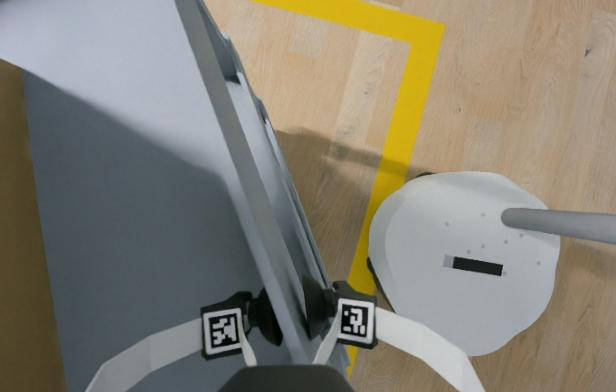

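move --blocking false --cameras '[]' --r1 '{"joints":{"gripper_m":0.09}}'

wait --seconds 3 --cameras '[]'

move --blocking false --cameras '[]' --r1 '{"joints":{"lift_m":1.12}}'

wait --seconds 3 --cameras '["r1_wrist_camera"]'

move --blocking false --cameras '[]' --r1 '{"joints":{"arm_m":0.0},"base":{"translate_m":-0.12}}'

wait --seconds 4 --cameras '["r1_wrist_camera","r1_head_camera"]'

Scene clock: 1368.07 s.
move: r1 moving
r1.base_odometry: x=-1.164 y=+2.579 heading=-0.553
r1.turned_by_wheels: +0.000
r1.turned_by_imu: +0.000
r1.base_tilt: forward=-1.6 right=+1.2
r1.lidar_m: 0.28 0.30 1.12 1.10 1.29 1.26 1.24 1.49 1.68 1.66 2.28 0.36
r1.base_status: not commanded
r1.joint_positions: lift_m=+0.925 arm_m=+0.184 wrist_yaw_rad=+0.003 wrist_pitch_rad=+1.565 wrist_roll_rad=+1.568 gripper_m=-0.012
r1.joint_status: gripper_m moving
r1.measured_speeds: all 0
r1.motor_effort: lift_m=+15(15) arm_m=-4(4) wheel_0=+2(2) wheel_1=-2(2) wheel_2=+5(5)
r1.servo_current: wrist_yaw_rad=52(59) wrist_pitch_rad=52(52) wrist_roll_rad=46(59) gripper_m=59(65)
r1.contact_limits: translate_m 0.7
r1.hand_pose: x=+0.3569 y=-0.0874 z=+0.8151 quat_wxyz=(+0.503, +0.500, +0.500, -0.497) (m; r1's base frame)
r1.wrist_depth_mm: 245 244 1025 1025 1060 1008 1008 / 245 244 244 1042 1042 1025 1025 / 244 244 231 1042 1008 1025 1025 / 244 245 244 1042 991 809 1042 / 245 244 244 1025 809 820 831 / 242 245 208 197 183 798 1025 / 236 156 245 182 180 831 1042
r2: as last shown
r2.lidar_m: 0.41 3.26 3.37 4.63 4.55 2.14 1.55 1.49 1.55 1.30 1.21 0.41
r2.motor_effort: lift_m=+19(20) arm_m=-4(4) wheel_0=-13(13) wheel_1=-5(5) wheel_2=+1(2)
r2.servo_current: wrist_yaw_rad=78(98) wrist_pitch_rad=39(46) wrist_roll_rad=46(52) gripper_m=72(78)
r2.contact_limits: rotate_rad 0.5
r2.wrist_depth_mm: - 216 220 170 298 347 - / - 217 221 170 298 349 - / - 222 222 167 301 351 - / - - 223 168 300 351 - / - - 224 169 298 353 - / - - 212 170 181 364 - / - - 216 - 312 338 -
pictures: none
No camera images: "cameras" was empty.

Scene clock: 1369.50 s.
earlier move: r1 done
r1.base_odometry: x=-1.164 y=+2.579 heading=-0.553
r1.turned_by_wheels: +0.000
r1.turned_by_imu: +0.000
r1.base_tilt: forward=-1.6 right=+1.3
r1.lidar_m: 0.29 0.34 1.12 1.11 1.31 1.26 1.23 1.50 1.64 1.66 2.30 0.36
r1.base_status: not commanded
r1.joint_positions: lift_m=+0.925 arm_m=+0.184 wrist_yaw_rad=+0.002 wrist_pitch_rad=+1.568 wrist_roll_rad=+1.568 gripper_m=+0.090
r1.joint_status: all done
r1.measured_speeds: all 0
r1.motor_effort: lift_m=+15(15) arm_m=-4(4) wheel_0=+2(2) wheel_1=-2(2) wheel_2=+3(5)
r1.servo_current: wrist_yaw_rad=59(72) wrist_pitch_rad=33(52) wrist_roll_rad=59(65) gripper_m=46(91)
r1.contact_limits: translate_m 0.7
r1.hand_pose: x=+0.3558 y=-0.0874 z=+0.8151 quat_wxyz=(+0.502, +0.499, +0.501, -0.498) (m; r1's base frame)
r1.wrist_depth_mm: 239 241 1025 1042 1042 1025 1025 / 241 242 492 1025 1042 1042 1078 / 240 242 211 1025 1042 1025 1042 / 241 241 243 1042 854 820 1025 / 240 241 241 1042 820 820 1060 / 241 242 211 251 194 820 1042 / 241 241 242 144 1025 1042 1025
r2.base_odometry: x=-3.856 y=-0.016 heading=-0.950
r2.turned_by_wheels: +0.000
r2.turned_by_imu: +0.000
r2.base_tilt: forward=-0.6 right=+0.1
r2.lidar_m: 0.40 3.24 3.37 4.58 4.59 2.17 1.55 1.50 1.54 1.28 1.21 0.40
r2.base_status: not commanded
r2.joint_positions: lift_m=+0.900 arm_m=+0.000 wrist_yaw_rad=-0.015 wrist_pitch_rad=+0.001 wrist_roll_rad=+0.001 gripper_m=-0.024
r2.joint_status: not commanded
r2.measured_speeds: all 0
r2.motor_effort: lift_m=+19(20) arm_m=-4(5) wheel_0=-12(13) wheel_1=-5(5) wheel_2=+1(2)
r2.servo_current: wrist_yaw_rad=78(98) wrist_pitch_rad=46(46) wrist_roll_rad=46(59) gripper_m=78(85)
r2.contact_limits: rotate_rad 0.5
r2.hand_pose: x=+0.4580 y=-0.0917 z=+1.0777 quat_wxyz=(+1.000, +0.001, +0.001, -0.007) (m; r2's base frame)
r2.wrist_depth_mm: - 216 221 169 298 347 - / - 217 221 169 300 349 - / - 222 221 167 300 347 - / - - 224 168 300 351 - / - - 223 169 301 351 - / - - 212 169 181 364 - / - - 216 - 312 338 -
wait: 1.43 of 3 s (r1 has come to rest)
pictures: none
No camera images: "cameras" was empty.

Scene clock: 1370.00 s.
move: r1 moving
r1.base_odometry: x=-1.164 y=+2.579 heading=-0.553
r1.turned_by_wheels: +0.000
r1.turned_by_imu: +0.000
r1.base_tilt: forward=-1.5 right=+1.3
r1.lidar_m: 0.28 0.32 1.12 1.11 1.32 1.23 1.24 1.48 1.66 1.65 2.26 0.36
r1.base_status: not commanded
r1.joint_positions: lift_m=+0.963 arm_m=+0.184 wrist_yaw_rad=+0.002 wrist_pitch_rad=+1.568 wrist_roll_rad=+1.568 gripper_m=+0.090
r1.joint_status: lift_m moving
r1.measured_speeds: translate_m=+0.000 strafe_m=+0.000 rotate_rad=+0.000 lift_m=+0.146 arm_m=+0.000 wrist_yaw_rad=+0.000 wrist_pitch_rad=+0.000 wrist_roll_rad=+0.000
r1.motor_effort: lift_m=+26(27) arm_m=-4(4) wheel_0=+1(2) wheel_1=-2(2) wheel_2=+3(3)
r1.servo_current: wrist_yaw_rad=52(59) wrist_pitch_rad=46(52) wrist_roll_rad=46(59) gripper_m=39(46)
r1.contact_limits: translate_m 0.7
r1.hand_pose: x=+0.3558 y=-0.0874 z=+0.8524 quat_wxyz=(+0.502, +0.499, +0.501, -0.498) (m; r1's base frame)
r1.wrist_depth_mm: 272 272 1078 1042 1078 1078 1078 / 273 273 521 1060 1060 1078 1078 / 271 272 272 1060 1078 1078 1098 / 271 272 273 1042 866 854 1060 / 270 273 273 1042 854 854 1060 / 255 273 214 274 195 854 1078 / 249 272 273 145 1078 1060 1078
r2: as last shown
r2.lidar_m: 0.39 3.22 3.37 4.63 4.57 2.18 1.58 1.50 1.54 1.29 1.22 0.44
r2.motor_effort: lift_m=+20(20) arm_m=-4(5) wheel_0=-13(13) wheel_1=-5(5) wheel_2=+1(2)
r2.servo_current: wrist_yaw_rad=91(91) wrist_pitch_rad=46(46) wrist_roll_rad=52(59) gripper_m=72(78)
r2.contact_limits: rotate_rad 0.5
r2.wrist_depth_mm: - 216 220 170 296 349 - / - 216 221 169 298 349 - / - 223 221 167 300 351 - / - - 223 167 300 351 - / - - 223 169 301 353 - / - - 212 169 181 364 - / - - 216 - 312 338 -
pictures: none
No camera images: "cameras" was empty.

Scene clock: 1371.40 s.
earlier move: r1 done
r1.base_odometry: x=-1.164 y=+2.579 heading=-0.553
r1.turned_by_wheels: +0.000
r1.turned_by_imu: +0.000
r1.base_tilt: forward=-1.6 right=+1.3
r1.lidar_m: 0.30 0.34 1.12 1.09 1.31 1.27 1.25 1.49 1.66 1.66 2.29 0.37
r1.base_status: not commanded
r1.joint_positions: lift_m=+1.120 arm_m=+0.184 wrist_yaw_rad=+0.002 wrist_pitch_rad=+1.568 wrist_roll_rad=+1.568 gripper_m=+0.090
r1.joint_status: all done
r1.measured_speeds: all 0
r1.motor_effort: lift_m=+24(28) arm_m=-3(4) wheel_0=+2(2) wheel_1=-2(2) wheel_2=+3(3)
r1.servo_current: wrist_yaw_rad=46(65) wrist_pitch_rad=39(52) wrist_roll_rad=52(72) gripper_m=46(46)
r1.contact_limits: translate_m 0.7
r1.hand_pose: x=+0.3558 y=-0.0874 z=+1.0093 quat_wxyz=(+0.502, +0.499, +0.501, -0.498) (m; r1's base frame)
r1.wrist_depth_mm: 1229 397 1255 1229 1205 1229 1229 / 402 433 433 1205 1182 1205 1229 / 296 433 433 1229 1229 1229 1205 / 281 421 436 1229 1008 1008 1255 / 268 399 436 1229 1008 1025 1281 / 256 329 219 439 195 1229 1205 / 249 297 433 144 1229 1229 1205
r2.base_odometry: x=-3.856 y=-0.016 heading=-0.950
r2.turned_by_wheels: +0.000
r2.turned_by_imu: +0.000
r2.base_tilt: forward=-0.6 right=+0.1
r2.lidar_m: 0.40 3.24 3.36 4.62 4.56 2.15 1.54 1.48 1.56 1.29 1.20 0.41
r2.base_status: not commanded
r2.joint_positions: lift_m=+0.900 arm_m=+0.000 wrist_yaw_rad=-0.015 wrist_pitch_rad=+0.001 wrist_roll_rad=+0.001 gripper_m=-0.024
r2.joint_status: not commanded
r2.measured_speeds: all 0
r2.motor_effort: lift_m=+19(20) arm_m=-4(5) wheel_0=-13(13) wheel_1=-5(5) wheel_2=+1(2)
r2.servo_current: wrist_yaw_rad=91(104) wrist_pitch_rad=33(46) wrist_roll_rad=59(59) gripper_m=72(85)
r2.contact_limits: rotate_rad 0.5
r2.hand_pose: x=+0.4580 y=-0.0917 z=+1.0777 quat_wxyz=(+1.000, +0.001, +0.001, -0.007) (m; r2's base frame)
r2.wrist_depth_mm: - 216 221 170 297 349 - / - 216 221 169 298 347 - / - 224 222 167 298 349 - / - - 223 168 300 351 - / - - 223 169 301 353 - / - - 212 170 181 366 - / - - 216 - 312 338 -
wait: 1.40 of 3 s (r1 has come to rest)
pictures: r1_wrist_camera
Images, in order (width x height): r1_wrist_camera 616x392.

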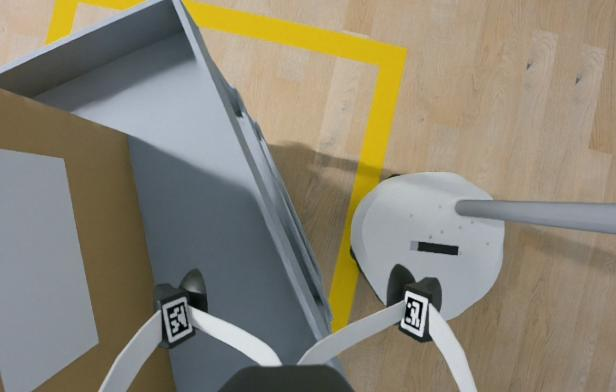

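Scene clock: 1371.90 s.
move: r1 moving
r1.base_odometry: x=-1.191 y=+2.596 heading=-0.554
r1.turned_by_wheels: +0.000
r1.turned_by_imu: +0.000
r1.base_tilt: forward=-1.6 right=+1.3
r1.lidar_m: 0.30 0.41 1.12 1.12 1.30 1.24 1.22 1.45 1.68 1.66 2.30 0.39
r1.base_status: translate_m moving
r1.joint_positions: lift_m=+1.120 arm_m=+0.133 wrist_yaw_rad=+0.002 wrist_pitch_rad=+1.568 wrist_roll_rad=+1.568 gripper_m=+0.090
r1.joint_status: arm_m moving
r1.measured_speeds: translate_m=-0.121 strafe_m=+0.001 rotate_rad=-0.002 lift_m=+0.000 arm_m=-0.195 wrist_yaw_rad=+0.000 wrist_pitch_rad=+0.000 wrist_roll_rad=+0.000
r1.motor_effort: lift_m=+24(24) arm_m=-6(7) wheel_0=-6(8) wheel_1=-5(8) wheel_2=+9(10)
r1.servo_current: wrist_yaw_rad=39(65) wrist_pitch_rad=46(52) wrist_roll_rad=52(72) gripper_m=46(46)
r1.hand_pose: x=+0.3051 y=-0.0874 z=+1.0093 quat_wxyz=(+0.502, +0.499, +0.501, -0.498) (m; r1's base frame)
r1.wrist_depth_mm: 392 424 1229 1229 1205 1255 1229 / 439 433 1205 1205 1229 1229 1229 / 387 436 691 1229 1255 1229 1205 / 373 433 439 1205 1008 1205 1229 / 359 436 439 1229 1025 991 1255 / 347 433 214 1229 196 1229 1229 / 325 394 433 144 1205 1229 1229
r2: as last shown
r2.base_tilt: forward=-0.7 right=+0.1
r2.lidar_m: 0.42 3.25 3.37 4.61 4.57 2.15 1.56 1.49 1.55 1.28 1.23 0.42
r2.motor_effort: lift_m=+19(20) arm_m=-4(5) wheel_0=-12(13) wheel_1=-5(5) wheel_2=+2(2)
r2.servo_current: wrist_yaw_rad=91(91) wrist_pitch_rad=39(46) wrist_roll_rad=46(52) gripper_m=72(78)
r2.contact_limits: rotate_rad 0.5
r2.wrist_depth_mm: - 216 222 169 298 349 - / - 217 221 169 298 351 - / - 223 222 167 298 351 - / - - 223 167 300 349 - / - - 224 169 300 355 - / - - 213 170 182 364 - / - - 216 - 312 338 -
pictures: none
No camera images: "cameras" was empty.

Scene clock: 1373.07 s.
earlier move: r1 done
r1.base_odometry: x=-1.266 y=+2.642 heading=-0.554
r1.turned_by_wheels: +0.000
r1.turned_by_imu: +0.000
r1.base_tilt: forward=-1.6 right=+1.3
r1.lidar_m: 0.41 0.74 1.14 1.15 1.33 1.14 1.10 1.32 1.65 1.62 2.35 0.51
r1.base_status: done
r1.joint_positions: lift_m=+1.120 arm_m=+0.000 wrist_yaw_rad=+0.002 wrist_pitch_rad=+1.568 wrist_roll_rad=+1.568 gripper_m=+0.090
r1.joint_status: all done
r1.measured_speeds: all 0
r1.motor_effort: lift_m=+24(24) arm_m=-4(8) wheel_0=-2(9) wheel_1=-1(8) wheel_2=+1(10)
r1.servo_current: wrist_yaw_rad=59(65) wrist_pitch_rad=39(52) wrist_roll_rad=59(72) gripper_m=46(52)
r1.hand_pose: x=+0.1719 y=-0.0874 z=+1.0094 quat_wxyz=(+0.502, +0.499, +0.501, -0.498) (m; r1's base frame)
r1.wrist_depth_mm: 1229 1229 1205 1205 1229 1229 1229 / 1205 1229 1229 1229 1205 1229 1205 / - 1205 1229 1229 1229 1205 1255 / - - 1205 1255 1025 1229 1255 / 433 - 1205 1025 1008 1255 1255 / 418 208 212 1205 196 1255 1255 / 407 156 1205 145 1255 1229 1229
r2.base_odometry: x=-3.856 y=-0.016 heading=-0.950
r2.turned_by_wheels: +0.000
r2.turned_by_imu: +0.000
r2.base_tilt: forward=-0.6 right=+0.1
r2.lidar_m: 0.39 3.23 3.40 4.60 4.58 2.17 1.57 1.49 1.54 1.29 1.22 0.44
r2.base_status: not commanded
r2.joint_positions: lift_m=+0.900 arm_m=+0.000 wrist_yaw_rad=-0.015 wrist_pitch_rad=+0.001 wrist_roll_rad=+0.001 gripper_m=-0.024
r2.joint_status: not commanded
r2.measured_speeds: all 0
r2.motor_effort: lift_m=+19(20) arm_m=-4(5) wheel_0=-13(14) wheel_1=-5(5) wheel_2=+1(2)
r2.servo_current: wrist_yaw_rad=78(98) wrist_pitch_rad=33(46) wrist_roll_rad=39(59) gripper_m=72(85)
r2.contact_limits: rotate_rad 0.5
r2.hand_pose: x=+0.4580 y=-0.0917 z=+1.0777 quat_wxyz=(+1.000, +0.001, +0.001, -0.007) (m; r2's base frame)
r2.wrist_depth_mm: - 215 220 170 297 347 - / - 217 221 170 298 349 - / - 224 222 167 300 349 - / - - 223 168 298 351 - / - - 224 169 301 353 - / - - 213 170 181 364 - / - - 216 - 310 338 -
wait: 1.17 of 4 s (r1 has come to rest)
pictures: r1_head_camera, r1_wrist_camera
Images, in order (width x height): r1_head_camera 420x560, r1_wrist_camera 616x392.

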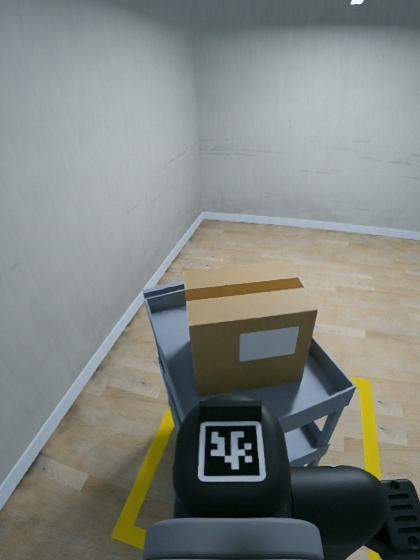

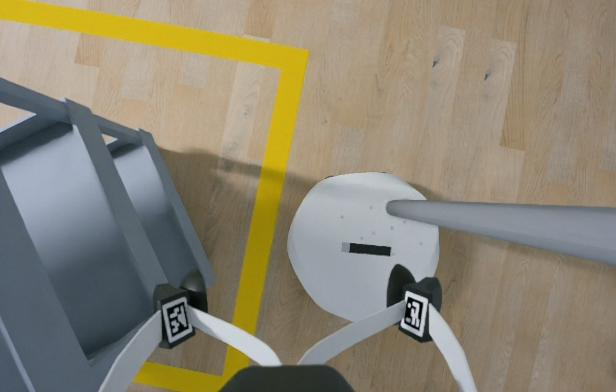

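move --blocking false --cameras '[]' --r1 '{"base":{"strafe_m":0.7},"joints":{"gripper_m":0.0}}'

wait --seconds 6 --cameras '[]'

move --blocking false --cameras '[]' --r1 '{"base":{"rotate_rad":-1.28}}'

wait --seconds 4 --cameras '["r1_wrist_camera","r1_head_camera"]'

Scene clock: 1408.27 s.
move: r1 moving
r1.base_odometry: x=-1.247 y=+2.673 heading=-0.554
r1.turned_by_wheels: +0.000
r1.turned_by_imu: +0.000
r1.base_tilt: forward=-1.6 right=+1.3
r1.lidar_m: 0.38 1.06 1.11 1.11 1.29 1.13 1.11 1.34 1.66 1.68 2.36 0.47
r1.base_status: strafe_m moving
r1.joint_positions: lift_m=+1.120 arm_m=+0.000 wrist_yaw_rad=+0.002 wrist_pitch_rad=+1.568 wrist_roll_rad=+1.568 gripper_m=+0.073
r1.joint_status: gripper_m moving
r1.measured_speeds: translate_m=+0.000 strafe_m=+0.140 rotate_rad=+0.001 lift_m=+0.000 arm_m=+0.000 wrist_yaw_rad=+0.000 wrist_pitch_rad=+0.000 wrist_roll_rad=+0.000
r1.motor_effort: lift_m=+24(24) arm_m=-4(4) wheel_0=-11(11) wheel_1=+8(9) wheel_2=-1(1)
r1.servo_current: wrist_yaw_rad=46(59) wrist_pitch_rad=39(52) wrist_roll_rad=46(65) gripper_m=91(91)
r1.hand_pose: x=+0.1719 y=-0.0874 z=+1.0094 quat_wxyz=(+0.502, +0.499, +0.501, -0.498) (m; r1's base frame)
r1.wrist_depth_mm: 1229 1229 1205 1229 1205 1255 1229 / 759 1255 1255 1229 1205 1255 1255 / - 1229 1229 1229 1229 1229 1255 / - - 1229 1229 1008 1205 1255 / 427 - 1255 1008 1008 1255 1229 / 410 564 196 1229 188 1229 1229 / 402 162 1229 151 1205 1205 1205
r2: as last shown
r2.lidar_m: 0.42 3.25 3.37 4.63 4.57 2.17 1.56 1.48 1.56 1.27 1.23 0.40
r2.motor_effort: lift_m=+19(20) arm_m=-4(4) wheel_0=-13(13) wheel_1=-5(5) wheel_2=+2(2)
r2.servo_current: wrist_yaw_rad=91(91) wrist_pitch_rad=39(52) wrist_roll_rad=33(59) gripper_m=72(78)
r2.contact_limits: rotate_rad 0.5
r2.wrist_depth_mm: - 216 221 170 297 349 - / - 217 221 170 298 349 - / - 224 223 167 300 349 - / - - 223 168 301 351 - / - - 224 169 301 351 - / - - 212 170 181 366 - / - - 216 - 312 338 -
pictures: none
No camera images: "cameras" was empty.

Scene clock: 1411.43 s.
earlier move: r1 done
r1.base_odometry: x=-0.898 y=+3.238 heading=-0.554
r1.turned_by_wheels: +0.000
r1.turned_by_imu: +0.003
r1.base_tilt: forward=-1.6 right=+1.3
r1.lidar_m: 1.00 0.57 0.46 0.46 0.56 0.97 1.00 1.14 2.03 2.32 0.75 0.80
r1.base_status: done
r1.joint_positions: lift_m=+1.120 arm_m=+0.000 wrist_yaw_rad=+0.002 wrist_pitch_rad=+1.568 wrist_roll_rad=+1.568 gripper_m=+0.001
r1.joint_status: all done
r1.measured_speeds: all 0
r1.motor_effort: lift_m=+23(24) arm_m=-4(4) wheel_0=+1(11) wheel_1=-1(11) wheel_2=+0(2)
r1.servo_current: wrist_yaw_rad=52(72) wrist_pitch_rad=39(52) wrist_roll_rad=39(65) gripper_m=46(124)
r1.hand_pose: x=+0.1719 y=-0.0874 z=+1.0094 quat_wxyz=(+0.502, +0.499, +0.501, -0.498) (m; r1's base frame)
r1.wrist_depth_mm: - - 1229 1229 1229 1229 1229 / - 1205 1229 1229 1205 1229 1229 / 1229 1229 1229 1229 1229 1229 1205 / 1205 1229 1205 1229 1025 1205 1229 / 1205 1205 1229 1008 1042 1255 1255 / 1205 1205 1205 203 1025 1255 1255 / - 140 179 1229 155 1229 1255
r2.base_odometry: x=-3.856 y=-0.016 heading=-0.950
r2.turned_by_wheels: +0.000
r2.turned_by_imu: +0.000
r2.base_tilt: forward=-0.6 right=+0.1
r2.lidar_m: 0.40 3.25 3.35 4.62 4.57 2.15 1.57 1.50 1.57 1.29 1.23 0.42
r2.base_status: not commanded
r2.joint_positions: lift_m=+0.900 arm_m=+0.000 wrist_yaw_rad=-0.015 wrist_pitch_rad=+0.001 wrist_roll_rad=+0.001 gripper_m=-0.024
r2.joint_status: not commanded
r2.measured_speeds: all 0
r2.motor_effort: lift_m=+20(20) arm_m=-4(5) wheel_0=-13(13) wheel_1=-5(5) wheel_2=+1(2)
r2.servo_current: wrist_yaw_rad=85(98) wrist_pitch_rad=46(52) wrist_roll_rad=33(59) gripper_m=72(85)
r2.contact_limits: rotate_rad 0.5
r2.hand_pose: x=+0.4580 y=-0.0917 z=+1.0777 quat_wxyz=(+1.000, +0.001, +0.001, -0.007) (m; r2's base frame)
r2.wrist_depth_mm: - 216 221 170 298 351 - / - 216 221 170 298 349 - / - 223 222 167 300 351 - / - - 223 168 300 351 - / - - 224 169 301 351 - / - - 212 169 181 364 - / - - 216 - 312 336 -
wait: 3.17 of 6 s (r1 has come to rest)
pictures: none
No camera images: "cameras" was empty.

Scene clock: 1411.93 s.
move: r1 moving
r1.base_odometry: x=-0.898 y=+3.238 heading=-0.710
r1.turned_by_wheels: -0.156
r1.turned_by_imu: -0.157
r1.base_tilt: forward=-1.6 right=+1.3
r1.lidar_m: 1.01 0.63 0.49 0.45 0.52 0.78 0.99 1.10 1.63 2.31 0.73 0.76
r1.base_status: rotate_rad moving
r1.joint_positions: lift_m=+1.120 arm_m=+0.000 wrist_yaw_rad=+0.002 wrist_pitch_rad=+1.568 wrist_roll_rad=+1.568 gripper_m=+0.001
r1.joint_status: not commanded
r1.measured_speeds: translate_m=+0.001 strafe_m=+0.001 rotate_rad=-0.603 lift_m=+0.000 arm_m=+0.000 wrist_yaw_rad=+0.000 wrist_pitch_rad=+0.000 wrist_roll_rad=+0.000
r1.motor_effort: lift_m=+23(23) arm_m=-4(5) wheel_0=+6(7) wheel_1=+5(8) wheel_2=+5(6)
r1.servo_current: wrist_yaw_rad=46(72) wrist_pitch_rad=39(46) wrist_roll_rad=52(72) gripper_m=46(52)
r1.hand_pose: x=+0.1719 y=-0.0874 z=+1.0094 quat_wxyz=(+0.502, +0.499, +0.501, -0.498) (m; r1's base frame)
r1.wrist_depth_mm: - - 1229 1255 1229 1229 1229 / - 1229 1205 1229 1229 1255 1229 / 1205 1205 1229 1205 1229 1205 1229 / 1205 1205 1182 1229 1008 1229 1229 / 1229 1205 1229 1008 1008 1205 1229 / 1182 1229 1229 204 1008 1255 1205 / 1205 1229 183 1229 156 1229 1255
r2: as last shown
r2.lidar_m: 0.39 3.24 3.37 4.62 4.58 2.14 1.57 1.50 1.55 1.26 1.22 0.37
r2.motor_effort: lift_m=+19(20) arm_m=-4(5) wheel_0=-13(13) wheel_1=-5(5) wheel_2=+1(2)
r2.servo_current: wrist_yaw_rad=78(98) wrist_pitch_rad=39(46) wrist_roll_rad=46(59) gripper_m=72(78)
r2.contact_limits: rotate_rad 0.5
r2.wrist_depth_mm: - 215 220 170 297 349 - / - 216 222 169 297 349 - / - 223 223 167 300 351 - / - - 222 167 300 351 - / - - 224 169 301 351 - / - - 212 169 181 366 - / - - 216 - 312 336 -
pictures: none
No camera images: "cameras" was empty.

Scene clock: 1413.77 s.
earlier move: r1 done
r1.base_odometry: x=-0.898 y=+3.238 heading=-1.833
r1.turned_by_wheels: -1.123
r1.turned_by_imu: -1.129
r1.base_tilt: forward=-1.6 right=+1.2
r1.lidar_m: 0.89 0.71 0.95 0.68 0.50 0.46 0.49 0.72 1.01 1.07 1.49 2.30
r1.base_status: done
r1.joint_positions: lift_m=+1.120 arm_m=+0.000 wrist_yaw_rad=+0.002 wrist_pitch_rad=+1.568 wrist_roll_rad=+1.568 gripper_m=+0.001
r1.joint_status: not commanded
r1.measured_speeds: all 0
r1.motor_effort: lift_m=+23(23) arm_m=-4(5) wheel_0=+4(8) wheel_1=+1(8) wheel_2=+2(6)
r1.servo_current: wrist_yaw_rad=65(78) wrist_pitch_rad=46(52) wrist_roll_rad=33(72) gripper_m=46(52)
r1.hand_pose: x=+0.1719 y=-0.0874 z=+1.0094 quat_wxyz=(+0.502, +0.499, +0.501, -0.498) (m; r1's base frame)
r1.wrist_depth_mm: 1229 1205 1205 1205 1229 1255 1229 / 1205 1229 1229 1229 1229 1229 1229 / 1182 1229 1229 1205 1205 1255 1229 / 1205 1205 1255 1229 1008 1229 1229 / 1255 1229 1205 1008 1008 1229 330 / 1205 1205 209 203 1008 1229 - / - 991 179 1229 155 - -
r2.base_odometry: x=-3.856 y=-0.016 heading=-0.950
r2.turned_by_wheels: +0.000
r2.turned_by_imu: +0.000
r2.base_tilt: forward=-0.6 right=+0.1
r2.lidar_m: 0.39 3.24 3.41 4.61 4.57 2.18 1.57 1.49 1.55 1.28 1.22 0.41
r2.base_status: not commanded
r2.joint_positions: lift_m=+0.900 arm_m=+0.000 wrist_yaw_rad=-0.015 wrist_pitch_rad=+0.001 wrist_roll_rad=+0.001 gripper_m=-0.024
r2.joint_status: not commanded
r2.measured_speeds: all 0
r2.motor_effort: lift_m=+19(20) arm_m=-4(5) wheel_0=-13(14) wheel_1=-5(5) wheel_2=+2(2)
r2.servo_current: wrist_yaw_rad=85(98) wrist_pitch_rad=39(52) wrist_roll_rad=39(65) gripper_m=65(78)
r2.contact_limits: rotate_rad 0.5
r2.hand_pose: x=+0.4580 y=-0.0917 z=+1.0777 quat_wxyz=(+1.000, +0.001, +0.001, -0.007) (m; r2's base frame)
r2.wrist_depth_mm: - 216 220 169 298 349 - / - 217 221 169 301 349 - / - 223 222 167 298 347 - / - - 222 168 300 349 - / - - 223 169 301 353 - / - - 212 170 181 366 - / - - 216 - 312 338 -
wait: 1.83 of 4 s (r1 has come to rest)
pictures: r1_head_camera, r1_wrist_camera
Images, in order (width x height): r1_head_camera 420x560, r1_wrist_camera 616x392.

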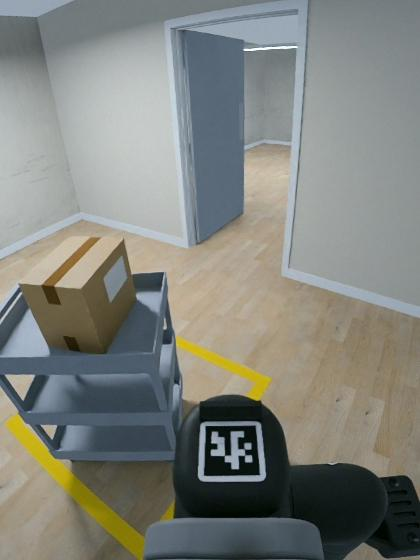

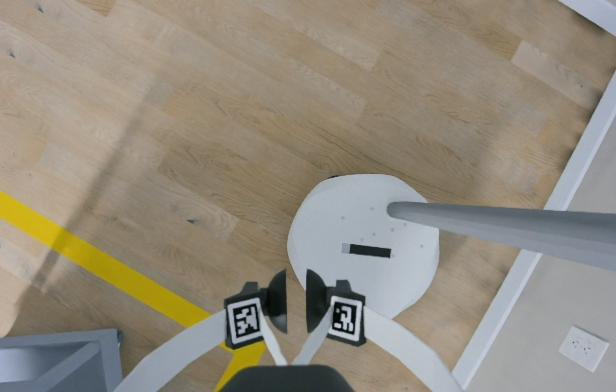

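move --blocking false --cameras '[]' --r1 '{"base":{"strafe_m":0.7,"translate_m":0.19}}'

wait --seconds 6 --cameras '["r1_wrist_camera","r1_head_camera","r1_head_left_camera"]'

Scene clock: 1424.30 s.
move: r1 moving
r1.base_odometry: x=-0.870 y=+3.221 heading=-1.834
r1.turned_by_wheels: +0.000
r1.turned_by_imu: +0.000
r1.base_tilt: forward=-1.6 right=+1.3
r1.lidar_m: 0.74 0.71 0.92 0.65 0.47 0.45 0.49 0.72 1.05 1.09 1.49 2.30
r1.base_status: translate_m moving; strafe_m moving
r1.joint_positions: lift_m=+1.120 arm_m=+0.000 wrist_yaw_rad=+0.002 wrist_pitch_rad=+1.568 wrist_roll_rad=+1.568 gripper_m=+0.001
r1.joint_status: not commanded
r1.measured_speeds: translate_m=+0.034 strafe_m=+0.120 rotate_rad=-0.001 lift_m=+0.000 arm_m=+0.000 wrist_yaw_rad=+0.000 wrist_pitch_rad=+0.000 wrist_roll_rad=+0.000
r1.motor_effort: lift_m=+23(23) arm_m=-4(4) wheel_0=-7(9) wheel_1=+8(10) wheel_2=-5(5)
r1.servo_current: wrist_yaw_rad=46(52) wrist_pitch_rad=46(46) wrist_roll_rad=59(59) gripper_m=59(59)
r1.hand_pose: x=+0.1719 y=-0.0874 z=+1.0094 quat_wxyz=(+0.502, +0.499, +0.501, -0.498) (m; r1's base frame)
r1.wrist_depth_mm: 1229 1229 1229 1229 1229 1205 1255 / 1205 1229 1205 1229 1229 1229 1229 / 1255 1229 1229 1229 1255 1255 1229 / 1205 1205 1229 1182 1008 1229 1255 / 1255 1205 1229 1025 1008 1255 342 / 1205 1205 193 204 1025 1229 - / - 140 179 1229 155 - -
r2: as last shown
r2.base_tilt: forward=-0.6 right=+0.2
r2.lidar_m: 0.41 3.25 3.40 4.61 4.57 2.17 1.55 1.50 1.58 1.30 1.23 0.39
r2.motor_effort: lift_m=+20(20) arm_m=-4(4) wheel_0=-13(13) wheel_1=-5(5) wheel_2=+2(2)
r2.servo_current: wrist_yaw_rad=78(104) wrist_pitch_rad=33(46) wrist_roll_rad=33(52) gripper_m=72(78)
r2.contact_limits: rotate_rad 0.5
r2.wrist_depth_mm: - 216 221 170 297 347 - / - 216 222 170 297 349 - / - 224 222 167 300 349 - / - - 222 168 300 353 - / - - 224 169 301 353 - / - - 211 170 181 368 - / - - 216 - 312 336 -
pictures: none
No camera images: "cameras" was empty.

Scene clock: 1427.67 s.
earlier move: r1 done
r1.base_odometry: x=-0.272 y=+2.873 heading=-1.833
r1.turned_by_wheels: +0.000
r1.turned_by_imu: +0.004
r1.base_tilt: forward=-1.6 right=+1.3
r1.lidar_m: 0.47 0.50 1.02 0.36 0.28 0.25 0.29 0.41 1.29 1.80 2.53 0.52
r1.base_status: done
r1.joint_positions: lift_m=+1.120 arm_m=+0.000 wrist_yaw_rad=+0.002 wrist_pitch_rad=+1.568 wrist_roll_rad=+1.568 gripper_m=+0.001
r1.joint_status: not commanded
r1.measured_speeds: all 0
r1.motor_effort: lift_m=+23(23) arm_m=-4(5) wheel_0=-1(11) wheel_1=+1(10) wheel_2=-2(5)
r1.servo_current: wrist_yaw_rad=46(72) wrist_pitch_rad=39(52) wrist_roll_rad=46(65) gripper_m=52(59)
r1.hand_pose: x=+0.1719 y=-0.0874 z=+1.0094 quat_wxyz=(+0.502, +0.499, +0.501, -0.498) (m; r1's base frame)
r1.wrist_depth_mm: - 1255 1205 1229 1229 1205 1255 / - 917 1229 1229 1205 1255 1229 / - - 1205 1255 1229 1229 - / - - 1229 1078 1025 1229 - / - - 1255 1008 1008 504 342 / - 768 189 203 1025 - - / 554 615 187 1229 145 - -
r2.base_odometry: x=-3.856 y=-0.016 heading=-0.950
r2.turned_by_wheels: +0.000
r2.turned_by_imu: +0.000
r2.base_tilt: forward=-0.6 right=+0.1
r2.lidar_m: 0.42 3.23 3.37 4.63 4.58 2.13 1.58 1.50 1.56 1.27 1.23 0.40
r2.base_status: not commanded
r2.joint_positions: lift_m=+0.900 arm_m=+0.000 wrist_yaw_rad=-0.015 wrist_pitch_rad=+0.001 wrist_roll_rad=+0.001 gripper_m=-0.024
r2.joint_status: not commanded
r2.measured_speeds: all 0
r2.motor_effort: lift_m=+19(20) arm_m=-4(4) wheel_0=-13(13) wheel_1=-5(5) wheel_2=+1(2)
r2.servo_current: wrist_yaw_rad=72(104) wrist_pitch_rad=39(46) wrist_roll_rad=39(59) gripper_m=65(78)
r2.contact_limits: rotate_rad 0.5
r2.hand_pose: x=+0.4580 y=-0.0917 z=+1.0777 quat_wxyz=(+1.000, +0.001, +0.001, -0.007) (m; r2's base frame)
r2.wrist_depth_mm: - 216 221 169 298 347 - / - 217 221 170 297 351 - / - 223 222 167 300 349 - / - - 224 168 298 349 - / - - 224 169 301 353 - / - - 212 170 181 366 - / - - 216 - 310 338 -
wait: 3.37 of 6 s (r1 has come to rest)
pictures: r1_head_camera, r1_head_left_camera, r1_wrist_camera
Images, in order (width x height): r1_head_camera 420x560, r1_head_left_camera 420x672, r1_wrist_camera 616x392.

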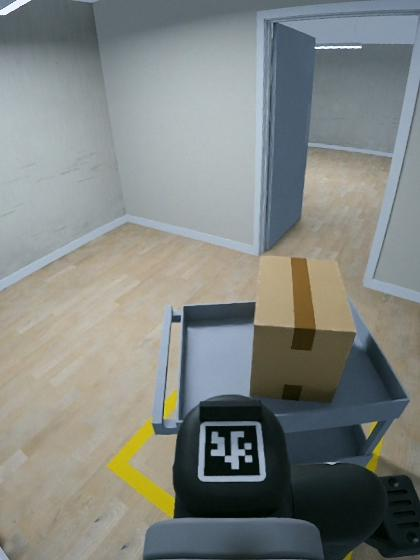

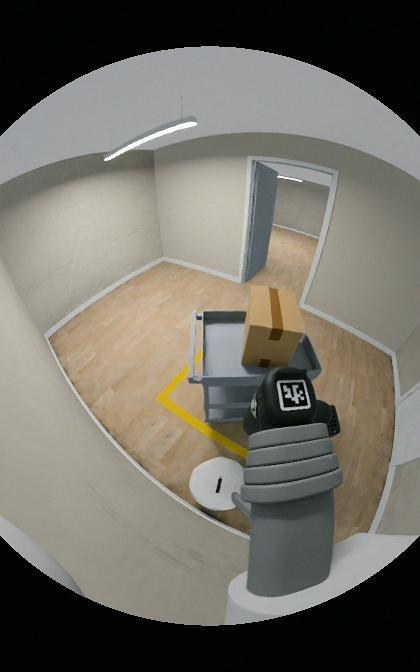

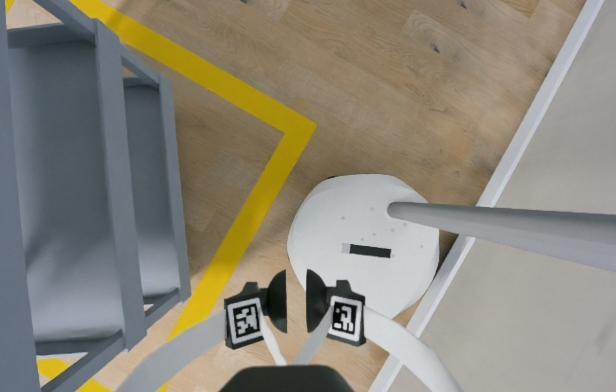

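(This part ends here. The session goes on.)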